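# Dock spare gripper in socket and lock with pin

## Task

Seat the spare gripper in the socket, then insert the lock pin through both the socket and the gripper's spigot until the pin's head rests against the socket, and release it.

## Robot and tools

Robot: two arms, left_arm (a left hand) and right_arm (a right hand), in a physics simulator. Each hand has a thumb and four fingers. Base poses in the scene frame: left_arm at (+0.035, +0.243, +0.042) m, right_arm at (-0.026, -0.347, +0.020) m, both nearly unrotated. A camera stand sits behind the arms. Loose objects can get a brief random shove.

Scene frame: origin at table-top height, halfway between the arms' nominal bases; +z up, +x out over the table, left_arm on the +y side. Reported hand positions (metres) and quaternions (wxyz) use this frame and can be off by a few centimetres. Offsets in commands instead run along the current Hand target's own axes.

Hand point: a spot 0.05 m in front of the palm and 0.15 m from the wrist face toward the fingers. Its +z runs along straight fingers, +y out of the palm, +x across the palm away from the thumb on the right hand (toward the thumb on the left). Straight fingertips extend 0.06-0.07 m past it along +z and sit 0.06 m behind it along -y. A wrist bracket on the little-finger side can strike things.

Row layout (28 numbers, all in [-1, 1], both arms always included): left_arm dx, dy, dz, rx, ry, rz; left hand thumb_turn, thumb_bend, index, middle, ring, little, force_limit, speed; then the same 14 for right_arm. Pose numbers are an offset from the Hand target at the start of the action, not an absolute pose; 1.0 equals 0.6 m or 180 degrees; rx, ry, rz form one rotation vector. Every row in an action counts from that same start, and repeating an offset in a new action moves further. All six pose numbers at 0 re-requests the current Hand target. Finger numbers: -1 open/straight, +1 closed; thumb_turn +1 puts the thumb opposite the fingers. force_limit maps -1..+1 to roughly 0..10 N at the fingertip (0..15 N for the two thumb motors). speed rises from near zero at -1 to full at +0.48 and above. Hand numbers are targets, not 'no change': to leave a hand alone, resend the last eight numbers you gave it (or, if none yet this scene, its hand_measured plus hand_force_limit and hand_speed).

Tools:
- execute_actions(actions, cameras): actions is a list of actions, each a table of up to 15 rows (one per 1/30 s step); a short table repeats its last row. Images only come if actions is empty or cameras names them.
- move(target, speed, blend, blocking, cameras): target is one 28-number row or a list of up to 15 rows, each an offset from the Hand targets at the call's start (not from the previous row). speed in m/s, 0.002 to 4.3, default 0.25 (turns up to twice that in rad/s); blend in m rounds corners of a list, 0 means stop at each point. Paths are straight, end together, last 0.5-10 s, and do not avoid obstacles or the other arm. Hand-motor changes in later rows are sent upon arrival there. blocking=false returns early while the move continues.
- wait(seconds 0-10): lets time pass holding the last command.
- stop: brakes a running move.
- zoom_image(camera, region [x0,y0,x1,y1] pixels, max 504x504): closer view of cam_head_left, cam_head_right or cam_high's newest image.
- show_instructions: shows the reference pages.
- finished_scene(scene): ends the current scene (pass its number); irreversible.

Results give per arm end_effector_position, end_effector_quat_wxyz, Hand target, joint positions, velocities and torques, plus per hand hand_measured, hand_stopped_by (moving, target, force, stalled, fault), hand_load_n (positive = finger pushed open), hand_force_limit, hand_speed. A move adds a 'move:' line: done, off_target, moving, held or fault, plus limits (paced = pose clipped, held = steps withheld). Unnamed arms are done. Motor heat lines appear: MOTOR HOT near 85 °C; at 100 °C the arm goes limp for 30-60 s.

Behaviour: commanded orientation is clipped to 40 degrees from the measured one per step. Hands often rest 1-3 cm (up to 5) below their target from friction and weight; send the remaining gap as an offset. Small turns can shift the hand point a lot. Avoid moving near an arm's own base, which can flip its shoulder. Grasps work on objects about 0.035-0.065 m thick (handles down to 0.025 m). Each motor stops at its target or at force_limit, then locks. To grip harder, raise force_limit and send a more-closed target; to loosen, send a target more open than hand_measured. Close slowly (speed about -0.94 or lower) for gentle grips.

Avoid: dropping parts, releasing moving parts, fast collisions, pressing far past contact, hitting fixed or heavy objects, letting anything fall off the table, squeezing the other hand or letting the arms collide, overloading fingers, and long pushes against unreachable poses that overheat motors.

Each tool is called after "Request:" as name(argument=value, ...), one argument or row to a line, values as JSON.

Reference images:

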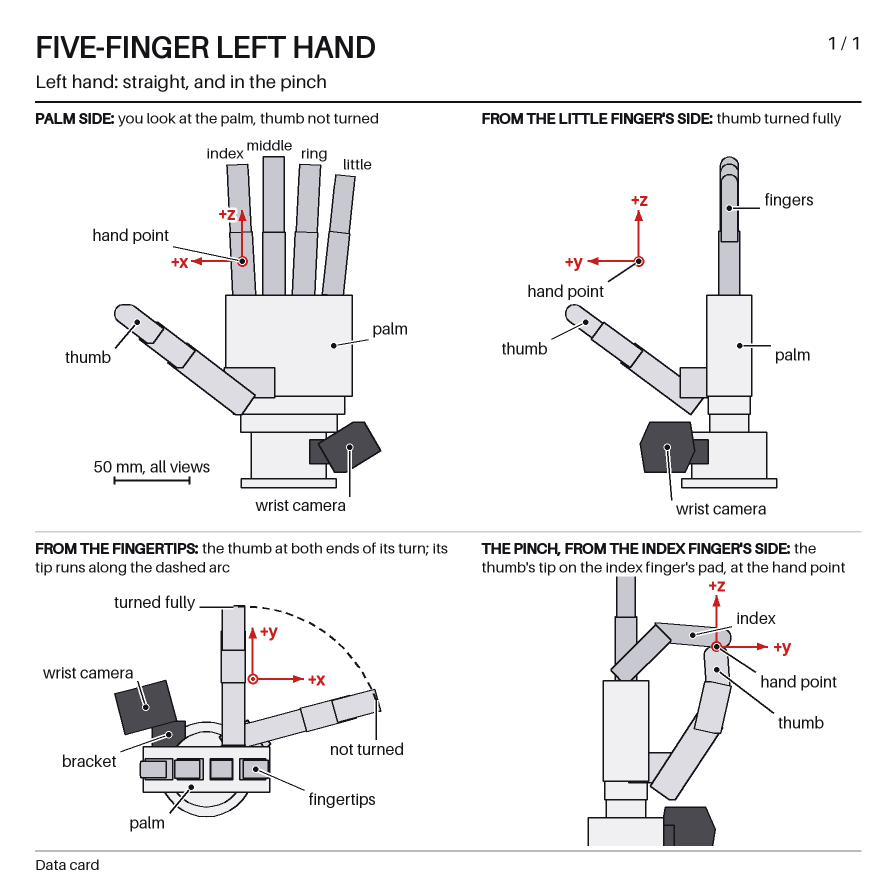

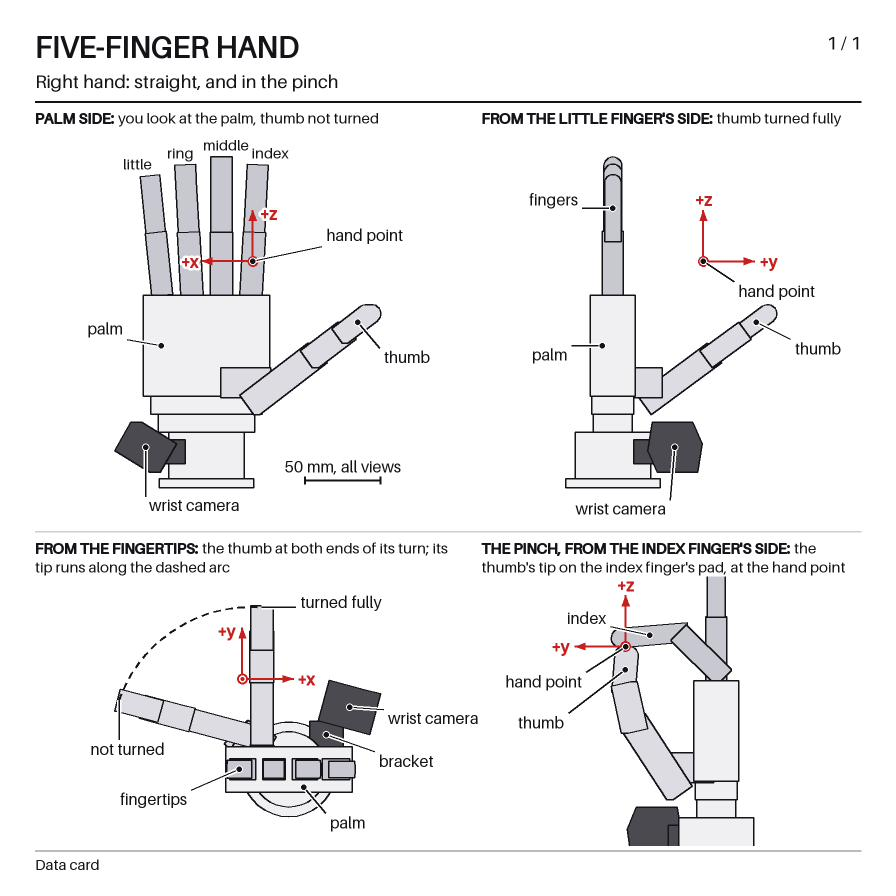

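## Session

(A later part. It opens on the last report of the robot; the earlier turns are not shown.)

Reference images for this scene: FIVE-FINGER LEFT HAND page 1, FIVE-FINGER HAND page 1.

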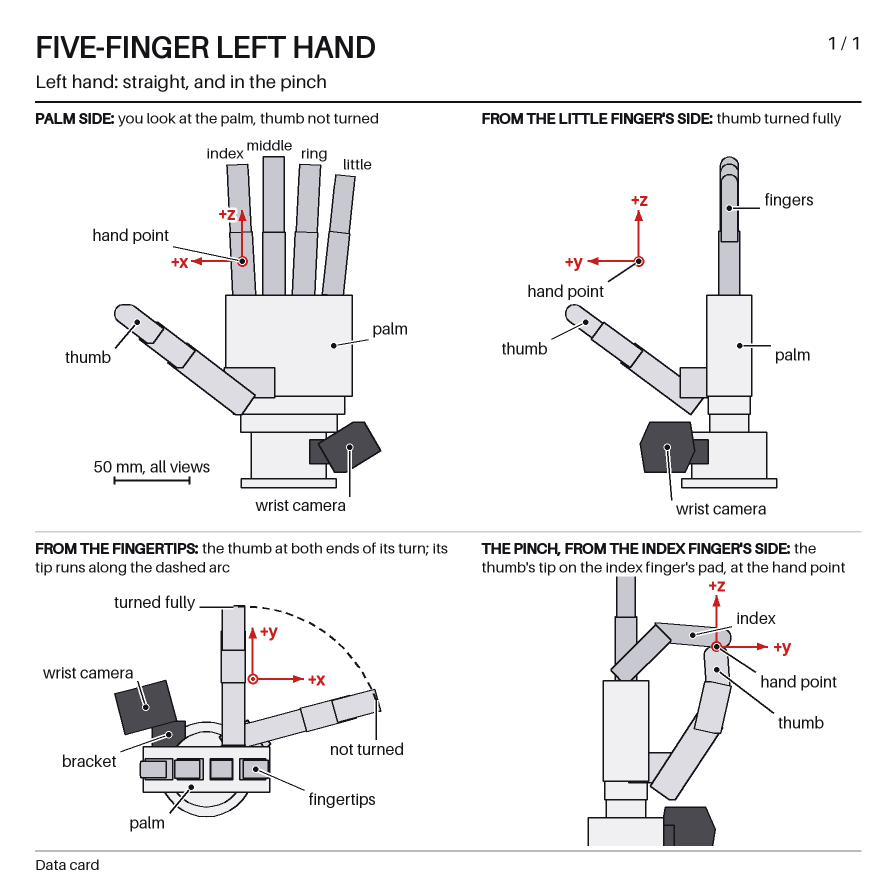

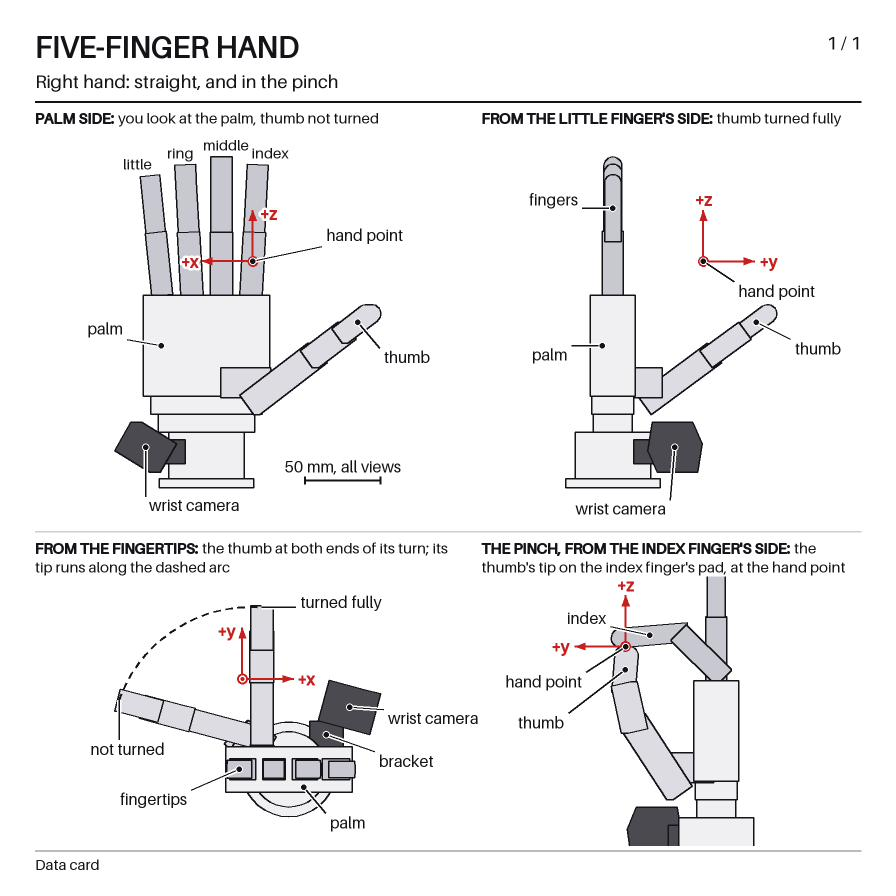

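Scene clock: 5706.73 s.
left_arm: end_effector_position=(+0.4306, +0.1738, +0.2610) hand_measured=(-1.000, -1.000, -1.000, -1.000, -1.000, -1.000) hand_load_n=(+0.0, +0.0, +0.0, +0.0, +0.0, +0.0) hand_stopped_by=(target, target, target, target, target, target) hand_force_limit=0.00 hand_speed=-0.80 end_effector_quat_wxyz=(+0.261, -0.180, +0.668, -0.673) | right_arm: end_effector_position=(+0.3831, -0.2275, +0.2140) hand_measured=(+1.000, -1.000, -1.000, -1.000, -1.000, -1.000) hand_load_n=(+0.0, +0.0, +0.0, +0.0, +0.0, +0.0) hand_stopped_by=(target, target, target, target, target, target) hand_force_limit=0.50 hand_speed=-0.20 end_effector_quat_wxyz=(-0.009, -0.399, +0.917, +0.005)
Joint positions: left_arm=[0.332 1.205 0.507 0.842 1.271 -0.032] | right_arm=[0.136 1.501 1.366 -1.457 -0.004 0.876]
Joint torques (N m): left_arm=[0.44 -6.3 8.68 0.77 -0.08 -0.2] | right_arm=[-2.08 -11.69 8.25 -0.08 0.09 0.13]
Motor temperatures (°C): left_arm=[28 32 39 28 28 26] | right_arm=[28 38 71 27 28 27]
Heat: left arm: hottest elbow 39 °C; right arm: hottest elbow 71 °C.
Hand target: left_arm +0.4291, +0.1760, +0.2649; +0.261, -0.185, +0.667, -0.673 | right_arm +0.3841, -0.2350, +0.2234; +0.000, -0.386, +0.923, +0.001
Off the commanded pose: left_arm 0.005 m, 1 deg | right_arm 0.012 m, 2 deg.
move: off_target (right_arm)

Request:
move(
  target=[0,0,0,0,0,0,-1,-1,-1,-1,-1,-1,0,-0.8,0.0307,0.0027,0.1057,0,0,0.012,1,-1,-1,-1,-1,-1,0.5,-0.2],
  speed=0.1,
  cameras=["cam_head_left","cam_high"],
)

Request:
zoom_image(
  camera="cam_high",
  region=[150, 200, 230, 300],
)

Request:
zoom_image(
  camera="cam_head_left",
  region=[450, 190, 530, 290],
)

Scene clock: 5716.97 s.
left_arm: end_effector_position=(+0.4306, +0.1738, +0.2610) hand_measured=(-1.000, -1.000, -1.000, -1.000, -1.000, -1.000) hand_load_n=(+0.0, +0.0, +0.0, +0.0, +0.0, +0.0) hand_stopped_by=(target, target, target, target, target, target) hand_force_limit=0.00 hand_speed=-0.80 end_effector_quat_wxyz=(+0.261, -0.180, +0.668, -0.673) | right_arm: end_effector_position=(+0.3639, -0.2400, +0.1521) hand_measured=(+1.000, -1.000, -1.000, -1.000, -1.000, -1.000) hand_load_n=(+0.0, +0.0, -0.5, +0.0, +0.0, +0.0) hand_stopped_by=(target, target, target, target, target, target) hand_force_limit=0.50 hand_speed=-0.20 end_effector_quat_wxyz=(-0.016, -0.382, +0.924, +0.007)
Joint positions: left_arm=[0.332 1.205 0.507 0.842 1.271 -0.032] | right_arm=[0.111 1.486 1.182 -1.301 -0.004 0.888]
Joint torques (N m): left_arm=[0.38 -6.24 8.68 0.77 -0.08 -0.2] | right_arm=[-2.14 -11.05 7.84 0.51 0.09 0.11]
Motor temperatures (°C): left_arm=[28 32 39 28 28 26] | right_arm=[28 38 70 27 27 27]
Heat: left arm: hottest elbow 39 °C; right arm: hottest elbow 70 °C.
Hand target: left_arm +0.4291, +0.1760, +0.2649; +0.261, -0.185, +0.667, -0.673 | right_arm +0.3700, -0.2469, +0.1600; +0.000, -0.368, +0.930, +0.001
Off the commanded pose: left_arm 0.005 m, 1 deg | right_arm 0.012 m, 3 deg.
move: off_target (right_arm)
Images, in order (width x height): cam_head_left 672x504, cam_high 672x504.

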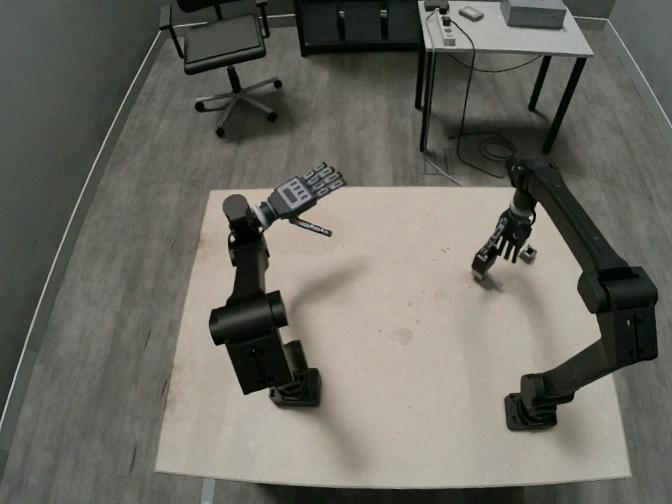

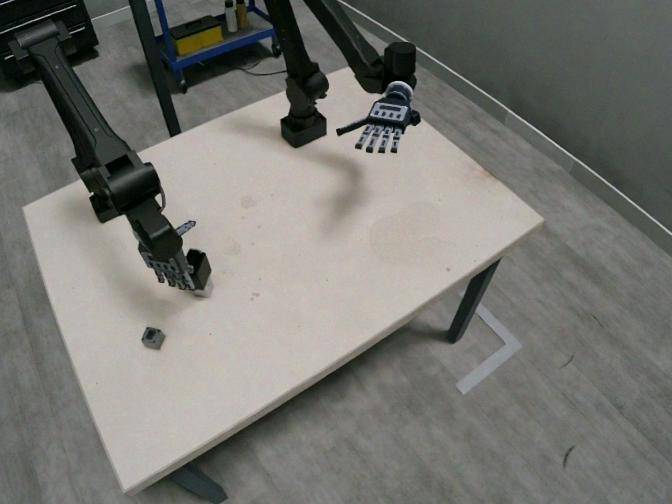

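Scaled by 5.040 from the camera's 672x504 image, which has a finer 960x720 frame.

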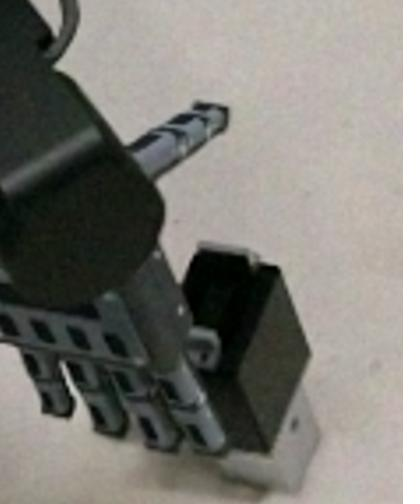

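Scaled by 5.040 from the camera's 672x504 image, which has a finer 960x720 frame.

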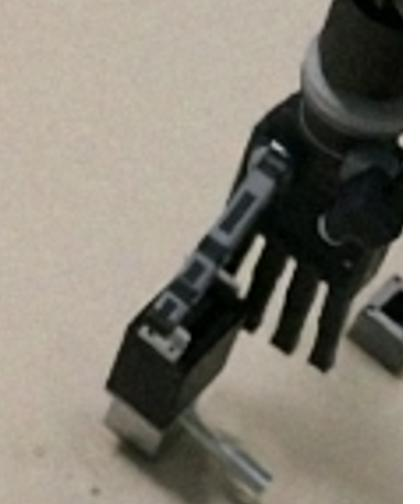

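Request:
move(
  target=[
    [0,0,0,0,0,0,-1,-1,-1,-1,-1,-1,0,-0.8,-0.0021,-0.012,0.02,0,0,0,1,-1,-1,-1,-1,-1,0.5,-0.2],
    [0,0,0,0,0,0,-1,-1,-1,-1,-1,-1,0,-0.8,-0.0021,-0.012,0.085,0,0,0,1,-1,-1,-1,-1,-1,0.5,-0.2],
  ],
  speed=0.05,
  cameras=["cam_head_left","cam_high"],
)

Request:
zoom_image(
  camera="cam_high",
  region=[150, 200, 230, 300],
)

Request:
zoom_image(
  camera="cam_head_left",
  region=[450, 190, 530, 290],
)

Scene clock: 5730.77 s.
left_arm: end_effector_position=(+0.4306, +0.1738, +0.2610) hand_measured=(-1.000, -1.000, -1.000, -1.000, -1.000, -1.000) hand_load_n=(+0.0, +0.0, +0.0, +0.0, +0.0, +0.0) hand_stopped_by=(target, target, target, target, target, target) hand_force_limit=0.00 hand_speed=-0.80 end_effector_quat_wxyz=(+0.261, -0.180, +0.668, -0.673) | right_arm: end_effector_position=(+0.3702, -0.2440, +0.1135) hand_measured=(+1.000, -1.000, -1.000, -1.000, -1.000, -1.000) hand_load_n=(+0.0, -0.5, +0.0, +0.0, +0.0, +0.0) hand_stopped_by=(target, target, target, target, target, target) hand_force_limit=0.50 hand_speed=-0.20 end_effector_quat_wxyz=(+0.000, -0.377, +0.926, +0.002)
Joint positions: left_arm=[0.332 1.205 0.507 0.842 1.271 -0.032] | right_arm=[0.099 1.513 1.106 -1.166 -0.004 0.888]
Joint torques (N m): left_arm=[0.38 -6.24 8.69 0.79 -0.08 -0.2] | right_arm=[-2.14 -8.94 7.73 0.66 0.1 -0.03]
Motor temperatures (°C): left_arm=[28 32 39 28 28 26] | right_arm=[28 38 67 27 27 27]
Heat: left arm: hottest elbow 39 °C; right arm: hottest elbow 67 °C.
Hand target: left_arm +0.4291, +0.1760, +0.2649; +0.261, -0.185, +0.667, -0.673 | right_arm +0.3757, -0.2512, +0.1090; +0.000, -0.368, +0.930, +0.001
Off the commanded pose: left_arm 0.005 m, 1 deg | right_arm 0.010 m, 1 deg.
move: done
Images, in order (width x height): cam_head_left 672x504, cam_high 672x504.

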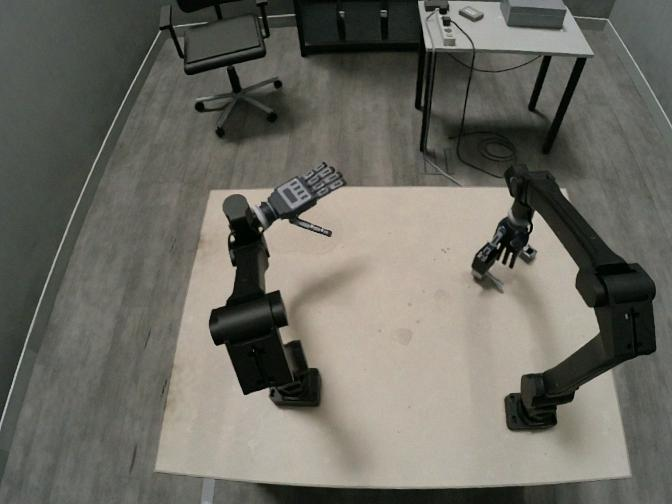

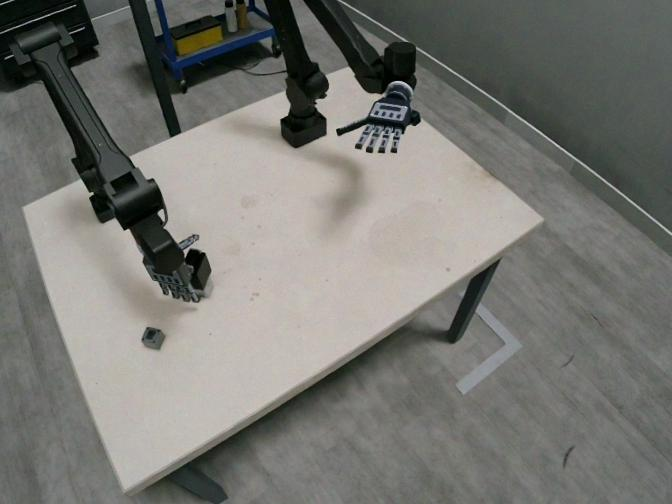

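Scaled by 5.040 from the camera's 672x504 image, which has a finer 960x720 frame.

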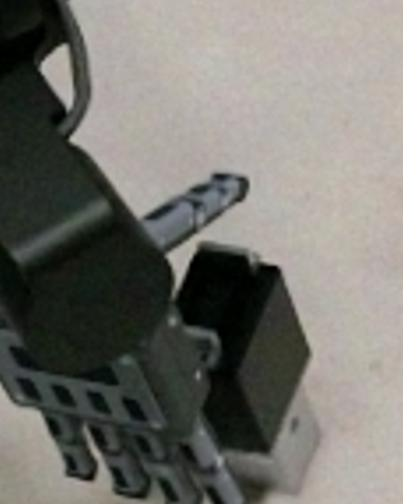

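Scaled by 5.040 from the camera's 672x504 image, which has a finer 960x720 frame.

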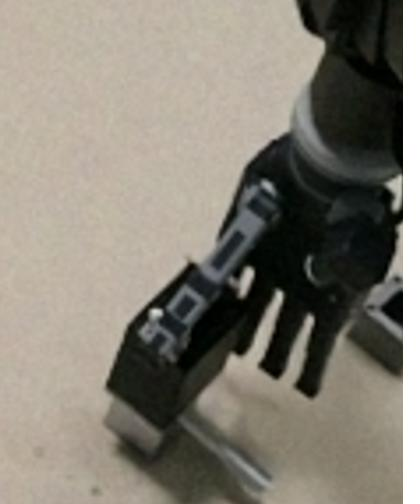

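Request:
move(
  target=[0,0,0,0,0,0,-1,-1,-1,-1,-1,-1,0,-0.8,-0.0158,0.0282,0,0,0,0,1,-1,-1,-1,-1,-1,0.5,-0.2],
  speed=0.05,
)

Scene clock: 5748.30 s.
left_arm: end_effector_position=(+0.4306, +0.1738, +0.2610) hand_measured=(-1.000, -1.000, -1.000, -1.000, -1.000, -1.000) hand_load_n=(+0.0, +0.0, +0.0, +0.0, +0.0, +0.0) hand_stopped_by=(target, target, target, target, target, target) hand_force_limit=0.00 hand_speed=-0.80 end_effector_quat_wxyz=(+0.261, -0.180, +0.668, -0.673) | right_arm: end_effector_position=(+0.3686, -0.2393, +0.1111) hand_measured=(+1.000, -1.000, -1.000, -1.000, -1.000, -1.000) hand_load_n=(+0.0, +0.0, +0.0, +0.0, +0.0, +0.5) hand_stopped_by=(target, target, target, target, target, target) hand_force_limit=0.50 hand_speed=-0.20 end_effector_quat_wxyz=(-0.003, -0.367, +0.930, +0.003)
Joint positions: left_arm=[0.332 1.205 0.507 0.842 1.271 -0.032] | right_arm=[0.111 1.513 1.099 -1.165 -0.004 0.922]
Joint torques (N m): left_arm=[0.38 -6.3 8.7 0.77 -0.08 -0.2] | right_arm=[1.03 -9.47 7.58 0.57 0.09 0.07]
Motor temperatures (°C): left_arm=[28 32 39 28 28 26] | right_arm=[28 38 67 27 27 27]
Heat: left arm: hottest elbow 39 °C; right arm: hottest elbow 67 °C.
Hand target: left_arm +0.4291, +0.1760, +0.2649; +0.261, -0.185, +0.667, -0.673 | right_arm +0.3712, -0.2325, +0.1091; +0.000, -0.368, +0.930, +0.000
Off the commanded pose: left_arm 0.005 m, 1 deg | right_arm 0.008 m, 0 deg.
move: done

Request:
move(
  target=[
    [0,0,0,0,0,0,-1,-1,-1,-1,-1,-1,0,-0.8,0.0008,0.0077,0,0,0,-0.012,1,-1,-1,-1,-1,-1,0.5,-0.2],
    [0,0,0,0,0,0,-1,-1,-1,-1,-1,-1,0,-0.8,0.0008,0.0077,0.031,0,0,-0.012,1,-1,-1,-1,-1,-1,0.5,-0.2],
  ],
  speed=0.04,
  cameras=["cam_head_left","cam_high"],
)

Request:
zoom_image(
  camera="cam_high",
  region=[150, 200, 230, 300],
)

Request:
zoom_image(
  camera="cam_head_left",
  region=[450, 190, 530, 290],
)

Scene clock: 5758.57 s.
left_arm: end_effector_position=(+0.4306, +0.1738, +0.2610) hand_measured=(-1.000, -1.000, -1.000, -1.000, -1.000, -1.000) hand_load_n=(+0.0, +0.0, +0.0, +0.0, +0.0, +0.0) hand_stopped_by=(target, target, target, target, target, target) hand_force_limit=0.00 hand_speed=-0.80 end_effector_quat_wxyz=(+0.261, -0.180, +0.668, -0.673) | right_arm: end_effector_position=(+0.3671, -0.2359, +0.0951) hand_measured=(+1.000, -1.000, -1.000, -1.000, -1.000, -1.000) hand_load_n=(+0.0, +0.0, +0.0, +0.0, +0.5, +0.0) hand_stopped_by=(target, target, target, target, target, target) hand_force_limit=0.50 hand_speed=-0.20 end_effector_quat_wxyz=(+0.000, -0.372, +0.928, +0.002)
Joint positions: left_arm=[0.332 1.205 0.507 0.842 1.271 -0.032] | right_arm=[0.119 1.526 1.068 -1.114 -0.004 0.919]
Joint torques (N m): left_arm=[0.38 -6.3 8.7 0.77 -0.08 -0.2] | right_arm=[0.97 -9.05 7.53 0.49 0.1 -0.18]
Motor temperatures (°C): left_arm=[28 32 39 28 28 26] | right_arm=[28 37 65 27 27 27]
Heat: left arm: hottest elbow 39 °C; right arm: hottest elbow 65 °C.
Hand target: left_arm +0.4291, +0.1760, +0.2649; +0.261, -0.185, +0.667, -0.673 | right_arm +0.3676, -0.2294, +0.0905; +0.000, -0.386, +0.923, +0.000
Off the commanded pose: left_arm 0.005 m, 1 deg | right_arm 0.008 m, 2 deg.
move: done
Images, in order (width x height): cam_head_left 672x504, cam_high 672x504.

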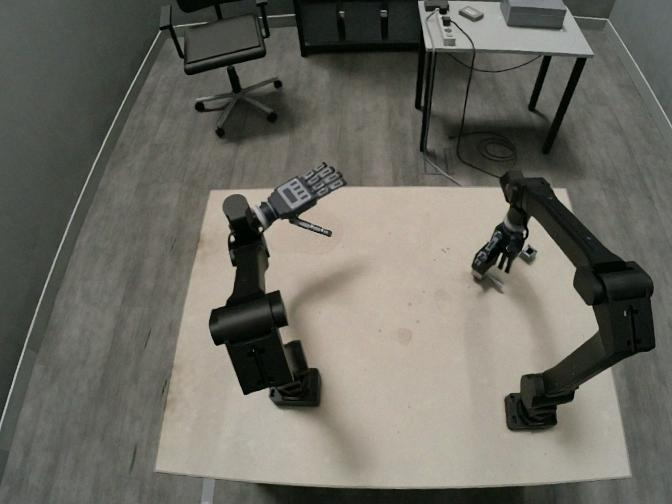

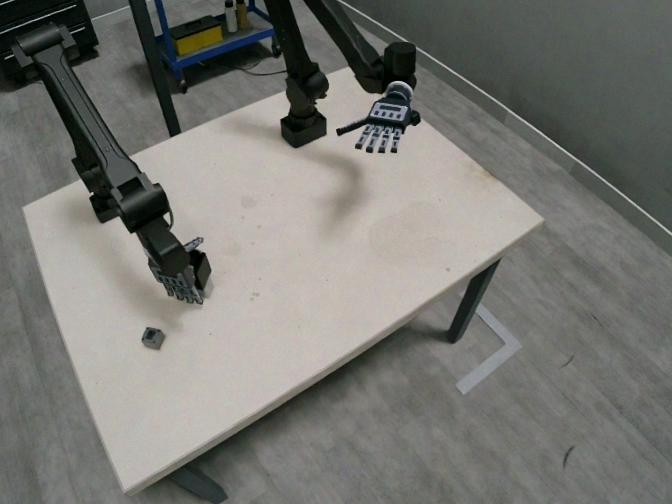

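Scaled by 5.040 from the camera's 672x504 image, which has a finer 960x720 frame.

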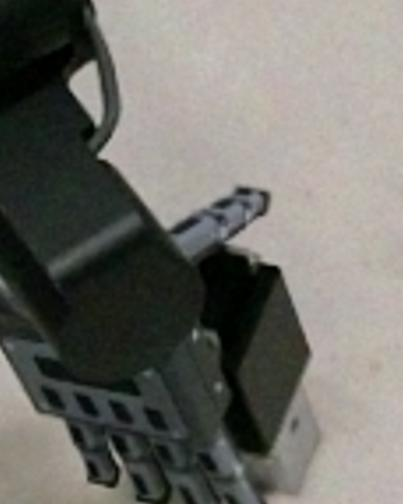

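Scaled by 5.040 from the camera's 672x504 image, which has a finer 960x720 frame.

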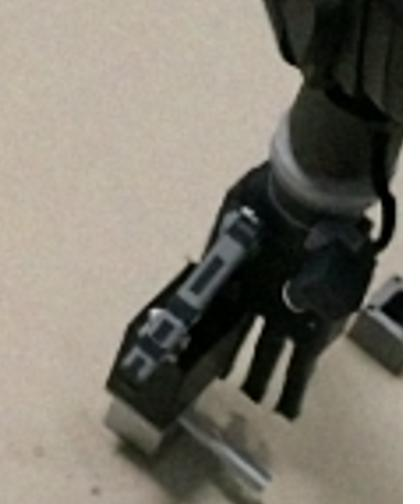

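Request:
move(
  target=[
    [0,0,0,0,0,0,-1,-1,-1,-1,-1,-1,0,-0.8,0,0,0,0,0,0,1,0.4,-1,-1,-1,-1,0.1,-0.6],
    [0,0,0,0,0,0,-1,-1,-1,-1,-1,-1,0,-0.8,0,0,0,0,0,0,1,0.4,0,0,-1,-1,0.1,-0.6],
  ],
  speed=0.04,
  cameras=["cam_head_left","cam_high"],
)

Request:
zoom_image(
  camera="cam_high",
  region=[150, 210, 230, 310],
)

Request:
zoom_image(
  camera="cam_head_left",
  region=[450, 210, 530, 300],
)

Scene clock: 5768.10 s.
left_arm: end_effector_position=(+0.4306, +0.1738, +0.2610) hand_measured=(-1.000, -1.000, -1.000, -1.000, -1.000, -1.000) hand_load_n=(+0.0, +0.0, +0.0, +0.0, +0.0, +0.0) hand_stopped_by=(target, target, target, target, target, target) hand_force_limit=0.00 hand_speed=-0.80 end_effector_quat_wxyz=(+0.261, -0.180, +0.668, -0.673) | right_arm: end_effector_position=(+0.3672, -0.2354, +0.0953) hand_measured=(+1.000, -0.780, -0.792, -0.822, -1.000, -1.000) hand_load_n=(-1.5, +13.5, +13.5, +0.0, +0.0, +0.0) hand_stopped_by=(target, force, force, force, target, target) hand_force_limit=0.10 hand_speed=-0.60 end_effector_quat_wxyz=(+0.002, -0.377, +0.926, +0.000)
Joint positions: left_arm=[0.332 1.205 0.507 0.842 1.271 -0.032] | right_arm=[0.122 1.525 1.068 -1.111 -0.001 0.911]
Joint torques (N m): left_arm=[0.38 -6.24 8.69 0.76 -0.08 -0.2] | right_arm=[0.67 -8.88 7.54 0.46 -0.07 -0.1]
Motor temperatures (°C): left_arm=[28 32 39 28 28 26] | right_arm=[28 38 65 27 27 27]
Heat: left arm: hottest elbow 39 °C; right arm: hottest elbow 65 °C.
Hand target: left_arm +0.4291, +0.1760, +0.2649; +0.261, -0.185, +0.667, -0.673 | right_arm +0.3675, -0.2293, +0.0903; +0.000, -0.386, +0.923, +0.001
Off the commanded pose: left_arm 0.005 m, 1 deg | right_arm 0.008 m, 1 deg.
move: done
Images, in order (width x height): cam_head_left 672x504, cam_high 672x504.

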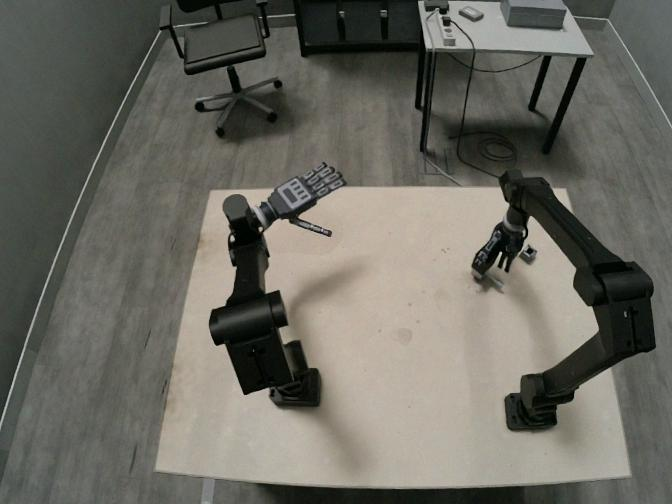

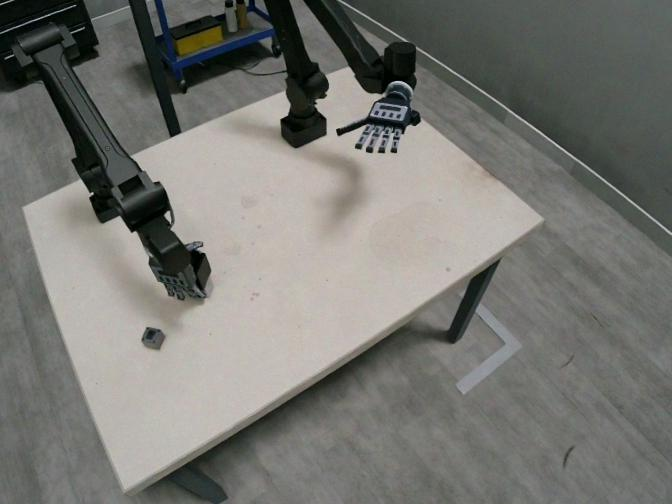

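Scaled by 5.040 from the camera's 672x504 image, which has a finer 960x720 frame.

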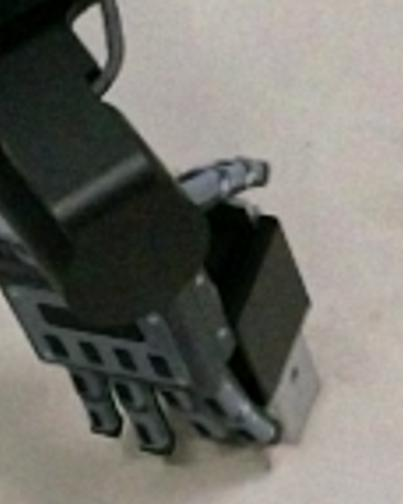

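Scaled by 5.600 from the camera's 672x504 image, which has a finer 960x720 frame.

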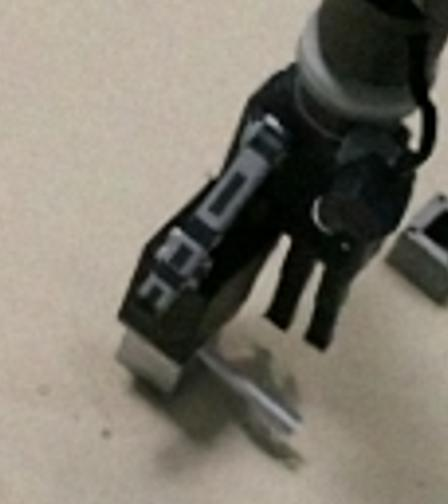

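Request:
move(
  target=[0,0,0,0,0,0,-1,-1,-1,-1,-1,-1,0,-0.8,-0.015,-0.014,-0.07,0,0,0,1,0.4,0,0,-1,-1,0.1,-0.6],
  speed=0.04,
  cameras=["cam_head_left","cam_high"],
)

Request:
zoom_image(
  camera="cam_high",
  region=[150, 210, 230, 310],
)

Request:
zoom_image(
  camera="cam_head_left",
  region=[450, 210, 530, 300],
)

Scene clock: 5775.07 s.
left_arm: end_effector_position=(+0.4306, +0.1738, +0.2610) hand_measured=(-1.000, -1.000, -1.000, -1.000, -1.000, -1.000) hand_load_n=(+0.0, +0.0, +0.0, +0.0, +0.0, -0.5) hand_stopped_by=(target, target, target, target, target, target) hand_force_limit=0.00 hand_speed=-0.80 end_effector_quat_wxyz=(+0.261, -0.180, +0.668, -0.673) | right_arm: end_effector_position=(+0.3692, -0.2377, +0.1156) hand_measured=(+1.000, -0.778, -0.790, -0.822, -1.000, -1.000) hand_load_n=(+0.0, +0.0, +3.0, +0.0, +0.0, +0.0) hand_stopped_by=(target, force, force, force, target, target) hand_force_limit=0.10 hand_speed=-0.60 end_effector_quat_wxyz=(-0.014, -0.377, +0.926, -0.003)
Joint positions: left_arm=[0.332 1.205 0.507 0.842 1.271 -0.032] | right_arm=[0.123 1.524 1.128 -1.199 0.013 0.911]
Joint torques (N m): left_arm=[0.38 -6.24 8.69 0.77 -0.08 -0.21] | right_arm=[0.62 -9.88 11.04 -0.62 -0.66 -0.11]
Motor temperatures (°C): left_arm=[28 32 39 28 28 26] | right_arm=[28 38 65 27 27 27]
Heat: left arm: hottest elbow 39 °C; right arm: hottest elbow 65 °C.
Hand target: left_arm +0.4291, +0.1760, +0.2649; +0.261, -0.185, +0.667, -0.673 | right_arm +0.3800, -0.2289, +0.1324; +0.000, -0.386, +0.923, +0.000
Off the commanded pose: left_arm 0.005 m, 1 deg | right_arm 0.022 m, 2 deg.
move: off_target (right_arm)
Images, in order (width x height): cam_head_left 672x504, cam_high 672x504.

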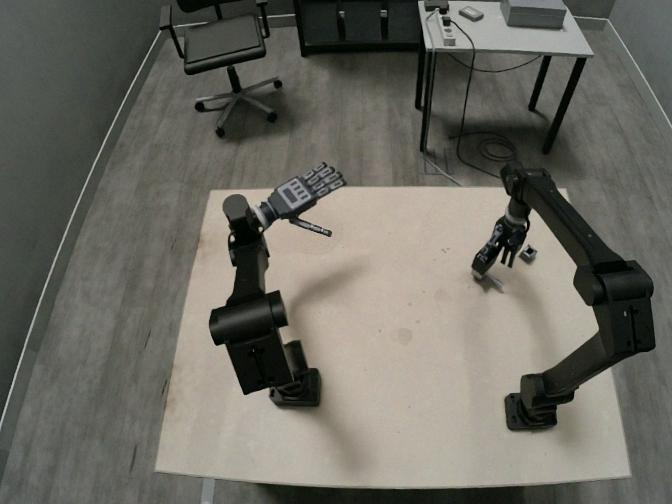

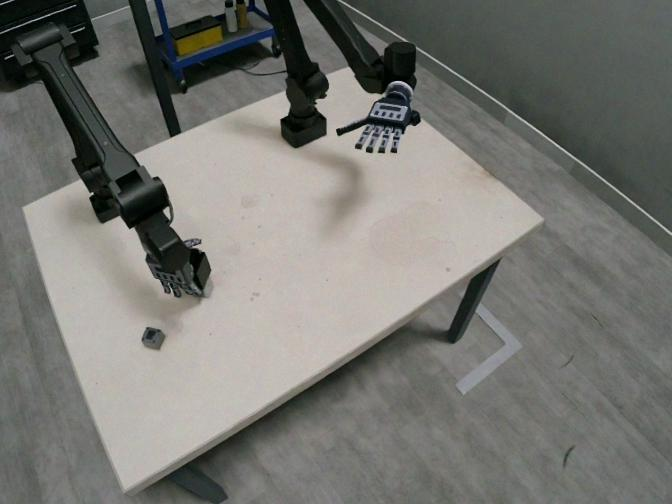

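Scaled by 5.040 from the camera's 672x504 image, which has a finer 960x720 frame.

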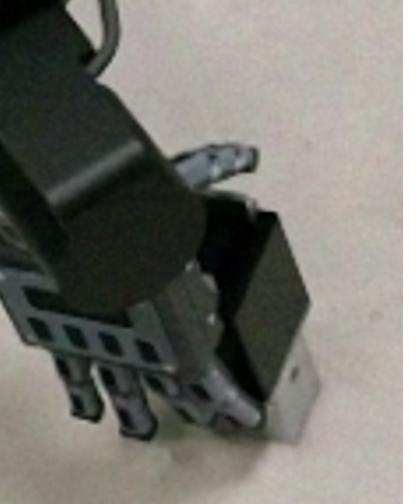

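Scaled by 5.600 from the camera's 672x504 image, which has a finer 960x720 frame.

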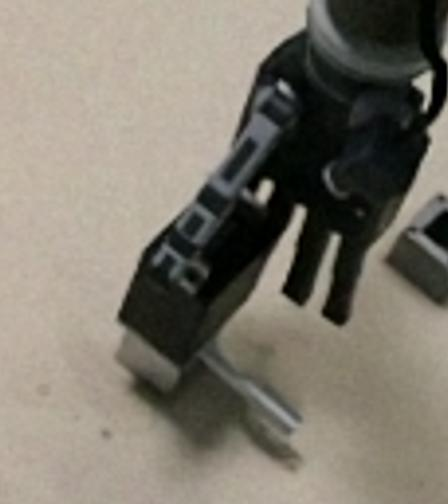

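Request:
move(
  target=[
    [0,0,0,0,0,0,-1,-1,-1,-1,-1,-1,0,-0.8,0,0,0,0,0,0,1,-1,-1,-1,-1,-1,0.1,-0.2],
    [0,0,0,0,0,0,-1,-1,-1,-1,-1,-1,0,-0.8,0.0152,0.0155,0.0465,0,0,0,1,-1,-1,-1,-1,-1,0.1,-0.2],
    [0,0,0,0,0,0,-1,-1,-1,-1,-1,-1,0,-0.8,0.0152,0.0155,0.0465,0,0,0,1,0.4,-1,-1,-1,-1,0.3,-0.6],
    [0,0,0,0,0,0,-1,-1,-1,-1,-1,-1,0,-0.8,0.0152,0.0155,0.0465,0,0,0,1,0.4,0,0,-1,-1,0.3,-0.6],
  ],
  speed=0.05,
  cameras=["cam_head_left","cam_high"],
)

Request:
zoom_image(
  camera="cam_high",
  region=[150, 210, 230, 310],
)

Request:
zoom_image(
  camera="cam_head_left",
  region=[450, 210, 530, 300],
)

Scene clock: 5804.73 s.
left_arm: end_effector_position=(+0.4306, +0.1738, +0.2610) hand_measured=(-1.000, -1.000, -1.000, -1.000, -1.000, -1.000) hand_load_n=(+0.0, +0.0, +0.0, +0.0, +0.0, +0.0) hand_stopped_by=(target, target, target, target, target, target) hand_force_limit=0.00 hand_speed=-0.80 end_effector_quat_wxyz=(+0.261, -0.180, +0.668, -0.673) | right_arm: end_effector_position=(+0.3658, -0.2359, +0.1035) hand_measured=(+1.000, -0.592, -0.858, -0.858, -1.000, -1.000) hand_load_n=(+1.0, +11.0, +2.0, +5.5, +0.0, +0.0) hand_stopped_by=(target, force, force, force, target, target) hand_force_limit=0.30 hand_speed=-0.60 end_effector_quat_wxyz=(-0.006, -0.378, +0.926, +0.001)
Joint positions: left_arm=[0.332 1.205 0.507 0.842 1.271 -0.032] | right_arm=[0.123 1.522 1.088 -1.149 0.002 0.91]
Joint torques (N m): left_arm=[0.38 -6.3 8.69 0.76 -0.08 -0.2] | right_arm=[0.85 -9.88 7.5 0.43 -0.15 -0.09]
Motor temperatures (°C): left_arm=[28 32 39 28 28 26] | right_arm=[28 38 68 27 28 27]
Heat: left arm: hottest elbow 39 °C; right arm: hottest elbow 68 °C.
Hand target: left_arm +0.4291, +0.1760, +0.2649; +0.261, -0.185, +0.667, -0.673 | right_arm +0.3669, -0.2289, +0.1045; +0.000, -0.386, +0.923, +0.000
Off the commanded pose: left_arm 0.005 m, 1 deg | right_arm 0.007 m, 1 deg.
move: done
Images, in order (width x height): cam_head_left 672x504, cam_high 672x504.

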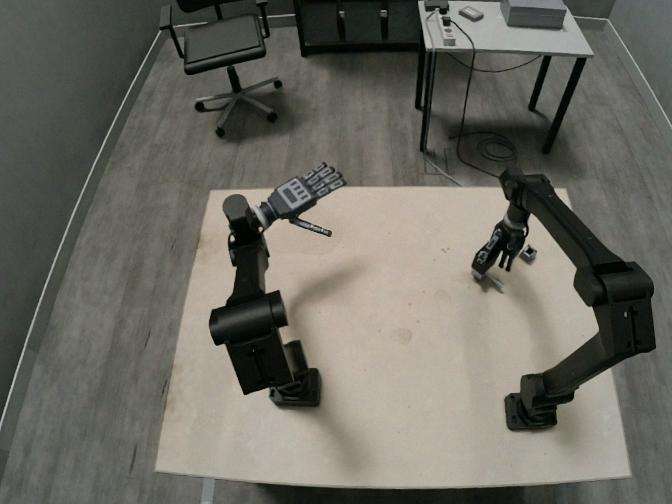

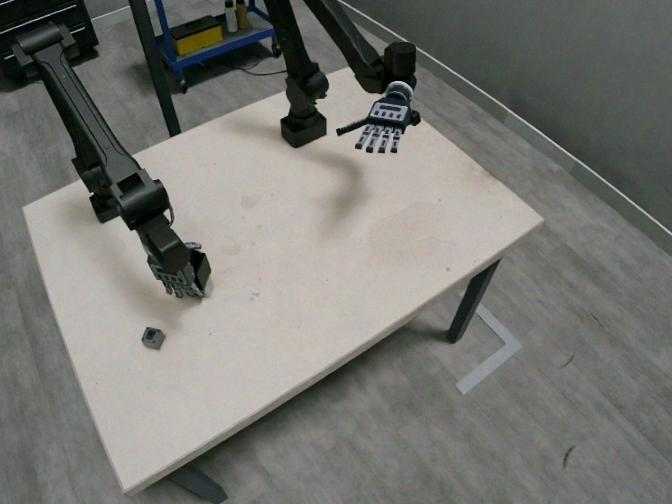

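Scaled by 5.040 from the camera's 672x504 image, which has a finer 960x720 frame.

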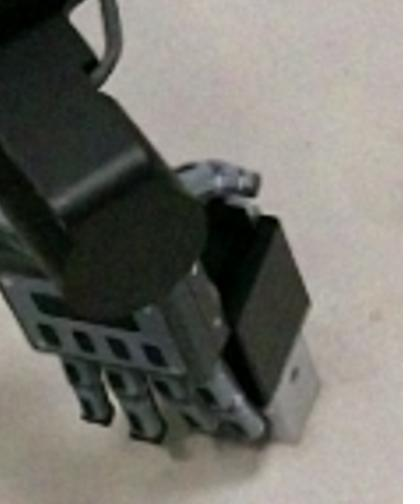

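Scaled by 5.600 from the camera's 672x504 image, which has a finer 960x720 frame.

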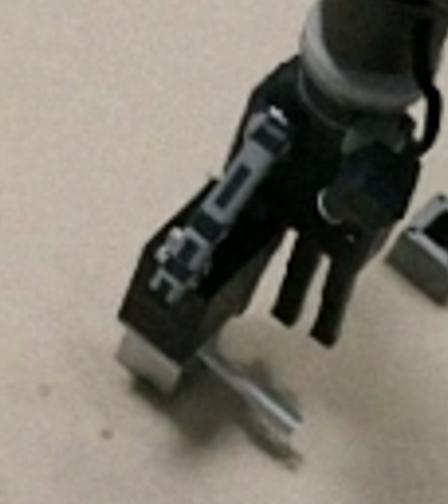

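Request:
move(
  target=[0,0,0,0,0,0,-1,-1,-1,-1,-1,-1,0,-0.8,-0.012,-0.010,-0.055,0,0,0,1,0.4,0,0,-1,-1,0.3,-0.6],
  speed=0.03,
  cameras=["cam_head_left","cam_high"],
)

Request:
zoom_image(
  camera="cam_high",
  region=[150, 210, 230, 310],
)

Request:
zoom_image(
  camera="cam_head_left",
  region=[450, 210, 530, 300],
)

Scene clock: 5812.40 s.
left_arm: end_effector_position=(+0.4306, +0.1738, +0.2610) hand_measured=(-1.000, -1.000, -1.000, -1.000, -1.000, -1.000) hand_load_n=(-0.5, +0.0, +0.0, +0.0, +0.0, +0.0) hand_stopped_by=(target, target, target, target, target, target) hand_force_limit=0.00 hand_speed=-0.80 end_effector_quat_wxyz=(+0.261, -0.180, +0.668, -0.673) | right_arm: end_effector_position=(+0.3650, -0.2371, +0.1161) hand_measured=(+1.000, -0.590, -0.858, -0.858, -1.000, -1.000) hand_load_n=(+0.0, +0.0, +0.0, +4.5, +0.0, +0.5) hand_stopped_by=(target, force, force, force, target, target) hand_force_limit=0.30 hand_speed=-0.60 end_effector_quat_wxyz=(-0.018, -0.378, +0.926, +0.001)
Joint positions: left_arm=[0.332 1.205 0.507 0.842 1.271 -0.032] | right_arm=[0.123 1.522 1.124 -1.209 0.007 0.91]
Joint torques (N m): left_arm=[0.38 -6.24 8.69 0.77 -0.08 -0.21] | right_arm=[0.56 -10.93 11.36 -0.76 -0.4 -0.08]
Motor temperatures (°C): left_arm=[28 32 39 28 28 26] | right_arm=[28 38 67 27 28 27]
Heat: left arm: hottest elbow 39 °C; right arm: hottest elbow 67 °C.
Hand target: left_arm +0.4291, +0.1760, +0.2649; +0.261, -0.185, +0.667, -0.673 | right_arm +0.3763, -0.2280, +0.1375; +0.000, -0.386, +0.923, +0.000
Off the commanded pose: left_arm 0.005 m, 1 deg | right_arm 0.026 m, 2 deg.
move: off_target (right_arm)
Images, in order (width x height): cam_head_left 672x504, cam_high 672x504.

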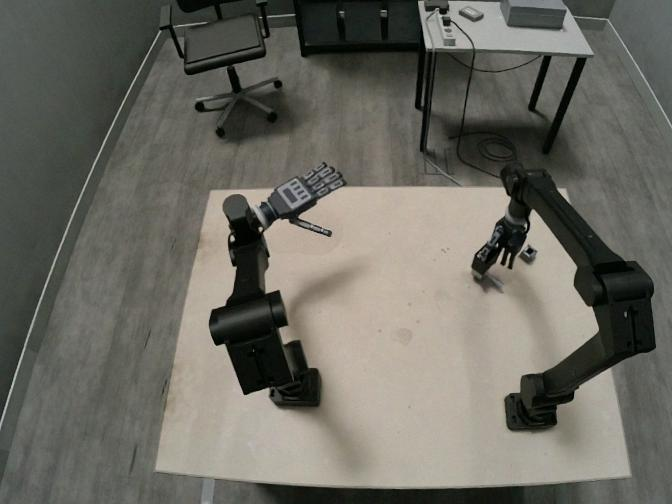

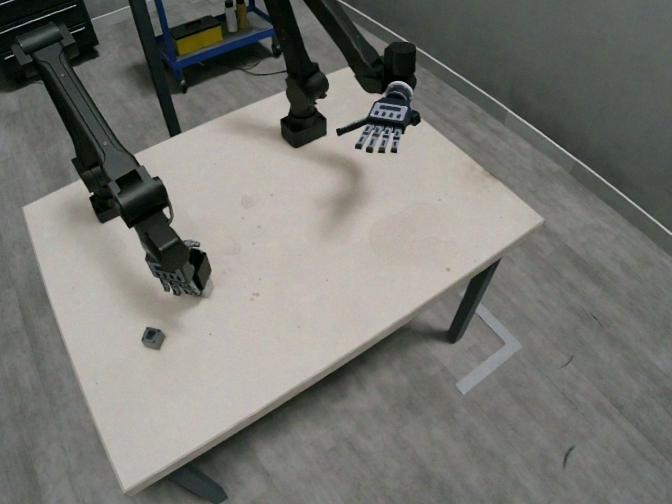

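Scaled by 5.040 from the camera's 672x504 image, which has a finer 960x720 frame.

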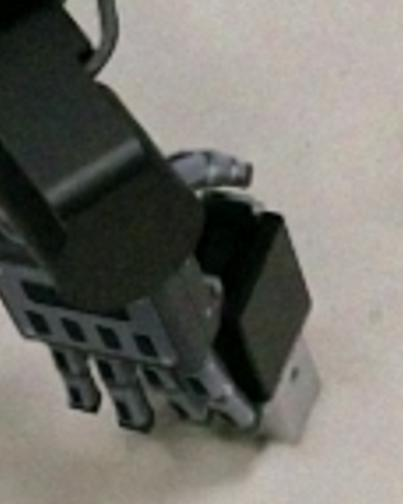

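Scaled by 5.600 from the camera's 672x504 image, which has a finer 960x720 frame.

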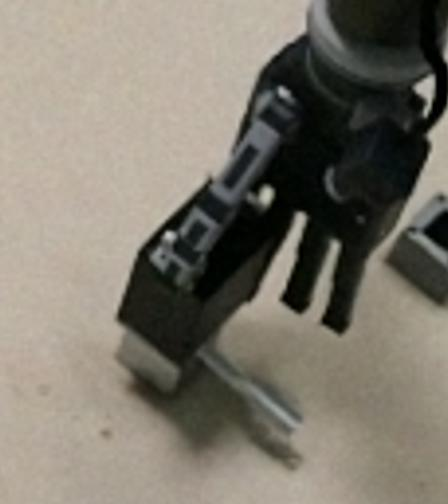

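Request:
move(
  target=[
    [0,0,0,0,0,0,-1,-1,-1,-1,-1,-1,0,-0.8,0,0,0.01,0,0,0,1,-1,-1,-1,-1,-1,0.1,0],
    [0,0,0,0,0,0,-1,-1,-1,-1,-1,-1,0,-0.8,0,0,-0.15,0,0,0,1,-1,-1,-1,-1,-1,0.1,0],
    [0,0,0,0,0,0,-1,-1,-1,-1,-1,-1,0,-0.8,0.032,0.012,-0.15,0,0,-0.25,1,-1,-1,-1,-1,-1,0.1,0],
    [0,0,0,0,0,0,-1,-1,-1,-1,-1,-1,0,-0.8,0.065,0.0255,-0.1292,0,0,-0.5,1,-1,-1,-1,-1,-1,0.1,0],
    [0,0,0,0,0,0,-1,-1,-1,-1,-1,-1,0,-0.8,0.065,0.0255,-0.1292,0,0,-0.5,1,-1,1,1,1,1,0.1,0],
  ],
  speed=[0.05,0.12,0.15,0.15,0.15],
  blend=[0,0.01,0.01,0,0],
)

Scene clock: 5837.67 s.
left_arm: end_effector_position=(+0.4306, +0.1738, +0.2610) hand_measured=(-1.000, -1.000, -1.000, -1.000, -1.000, -1.000) hand_load_n=(-0.5, -0.5, +0.0, +0.0, +0.0, +0.0) hand_stopped_by=(target, target, target, target, target, target) hand_force_limit=0.00 hand_speed=-0.80 end_effector_quat_wxyz=(+0.261, -0.180, +0.668, -0.673) | right_arm: end_effector_position=(+0.3346, -0.2521, +0.2134) hand_measured=(+1.000, -1.000, +1.000, +1.000, +1.000, +1.000) hand_load_n=(+0.0, +0.0, +0.0, +0.0, +0.0, +0.0) hand_stopped_by=(target, target, target, target, target, target) hand_force_limit=0.10 hand_speed=0.00 end_effector_quat_wxyz=(+0.007, +0.920, -0.393, -0.007)
Joint positions: left_arm=[0.332 1.205 0.507 0.842 1.271 -0.032] | right_arm=[0.273 1.511 1.374 -1.452 0.002 -0.5]
Joint torques (N m): left_arm=[0.38 -6.3 8.69 0.79 -0.08 -0.2] | right_arm=[0.79 -10.52 8.66 0.53 -0.09 -0.18]
Motor temperatures (°C): left_arm=[28 32 39 28 28 26] | right_arm=[28 38 70 27 27 27]
Heat: left arm: hottest elbow 39 °C; right arm: hottest elbow 70 °C.
Hand target: left_arm +0.4291, +0.1760, +0.2649; +0.261, -0.185, +0.667, -0.673 | right_arm +0.3379, -0.2450, +0.2149; +0.000, +0.925, -0.380, +0.000
Off the commanded pose: left_arm 0.005 m, 1 deg | right_arm 0.008 m, 2 deg.
move: done

Request:
move(
  target=[
    [0,0,0,0,0,0,-1,-1,-1,-1,-1,-1,0,-0.8,-0.0142,0.0117,0.1083,0,0,0,1,-1,1,1,1,1,0.1,0],
    [0,0,0,0,0,0,-1,-1,-1,-1,-1,-1,0,-0.8,-0.0142,0.0117,0.2167,0,0,0,1,-1,1,1,1,1,0.1,0],
  ],
  speed=[0.08,0.04],
  cameras=["cam_high"],
)

Request:
zoom_image(
  camera="cam_high",
  region=[165, 242, 220, 302],
)

Scene clock: 5846.23 s.
left_arm: end_effector_position=(+0.4306, +0.1738, +0.2610) hand_measured=(-1.000, -1.000, -1.000, -1.000, -1.000, -1.000) hand_load_n=(-0.5, +0.0, +0.0, +0.0, +0.0, +0.0) hand_stopped_by=(target, target, target, target, target, target) hand_force_limit=0.00 hand_speed=-0.80 end_effector_quat_wxyz=(+0.261, -0.180, +0.668, -0.673) | right_arm: end_effector_position=(+0.3267, -0.2509, +0.1330) hand_measured=(+1.000, -1.000, +1.000, +1.000, +1.000, +1.000) hand_load_n=(+0.0, +0.0, -3.0, +0.0, +0.0, -4.5) hand_stopped_by=(target, target, target, target, target, target) hand_force_limit=0.10 hand_speed=0.00 end_effector_quat_wxyz=(-0.016, +0.921, -0.389, +0.022)
Joint positions: left_arm=[0.332 1.205 0.507 0.842 1.271 -0.032] | right_arm=[0.281 1.491 1.146 -1.173 0.002 -0.5]
Joint torques (N m): left_arm=[0.32 -6.3 8.7 0.76 -0.08 -0.2] | right_arm=[0.91 -4.01 4.25 2.8 -0.09 -0.08]
Motor temperatures (°C): left_arm=[28 32 39 28 28 26] | right_arm=[28 38 68 27 27 27]
Heat: left arm: hottest elbow 39 °C; right arm: hottest elbow 68 °C.
Hand target: left_arm +0.4291, +0.1760, +0.2649; +0.261, -0.185, +0.667, -0.673 | right_arm +0.3269, -0.2440, +0.0849; +0.000, +0.925, -0.380, +0.000
Off the commanded pose: left_arm 0.005 m, 1 deg | right_arm 0.049 m, 3 deg.
move: off_target (right_arm)
Images, in order (width x height): cam_high 672x504.

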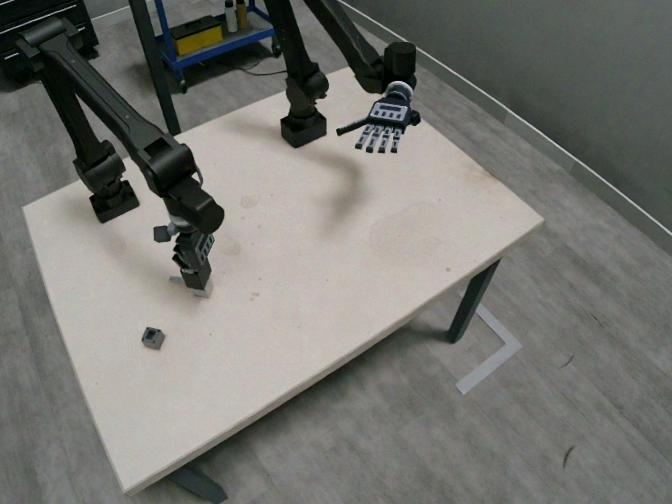

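Scaled by 8.400 from the camera's 672x504 image, which has a finer 960x720 frame.

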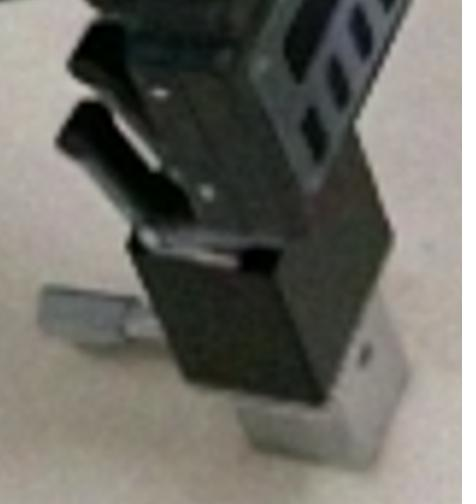

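Request:
move(
  target=[
    [0,0,0,0,0,0,-1,-1,-1,-1,-1,-1,0,-0.8,0,0,-0.2167,0,0,0,1,-1,1,1,1,1,0.1,0],
    [0,0,0,0,0,0,-1,-1,-1,-1,-1,-1,0,-0.8,0.0273,0.1508,-0.19,0,0,0.25,1,-1,1,1,1,1,0.1,0],
    [0,0,0,0,0,0,-1,-1,-1,-1,-1,-1,0,-0.8,0.0048,0.1497,-0.0585,0,0,0.5,1,-1,1,1,1,1,0.1,0],
  ],
  speed=[0.12,0.25,0.25],
  blend=[0.02,0.02,0],
)

Scene clock: 5863.57 s.
left_arm: end_effector_position=(+0.4306, +0.1738, +0.2610) hand_measured=(-1.000, -1.000, -1.000, -1.000, -1.000, -1.000) hand_load_n=(+0.0, +0.0, +0.0, +0.0, +0.0, +0.0) hand_stopped_by=(target, target, target, target, target, target) hand_force_limit=0.00 hand_speed=-0.80 end_effector_quat_wxyz=(+0.261, -0.180, +0.668, -0.673) | right_arm: end_effector_position=(+0.2606, -0.3056, +0.1157) hand_measured=(+1.000, -1.000, +1.000, +1.000, +1.000, +1.000) hand_load_n=(+0.0, +0.0, +0.0, +0.5, +0.0, +0.0) hand_stopped_by=(target, target, target, target, target, target) hand_force_limit=0.10 hand_speed=0.00 end_effector_quat_wxyz=(-0.013, -0.398, +0.917, +0.008)
Joint positions: left_arm=[0.332 1.205 0.507 0.842 1.271 -0.032] | right_arm=[-0.063 1.249 0.85 -1.202 -0.002 0.679]
Joint torques (N m): left_arm=[0.44 -6.24 8.69 0.77 -0.08 -0.21] | right_arm=[-2.02 -7.65 7.56 0.46 -0.01 0.08]
Motor temperatures (°C): left_arm=[28 32 39 28 28 26] | right_arm=[28 38 65 27 27 27]
Heat: left arm: hottest elbow 39 °C; right arm: hottest elbow 65 °C.
Hand target: left_arm +0.4291, +0.1760, +0.2649; +0.261, -0.185, +0.667, -0.673 | right_arm +0.2659, -0.3099, +0.1200; +0.000, -0.386, +0.923, +0.001
Off the commanded pose: left_arm 0.005 m, 1 deg | right_arm 0.008 m, 2 deg.
move: done


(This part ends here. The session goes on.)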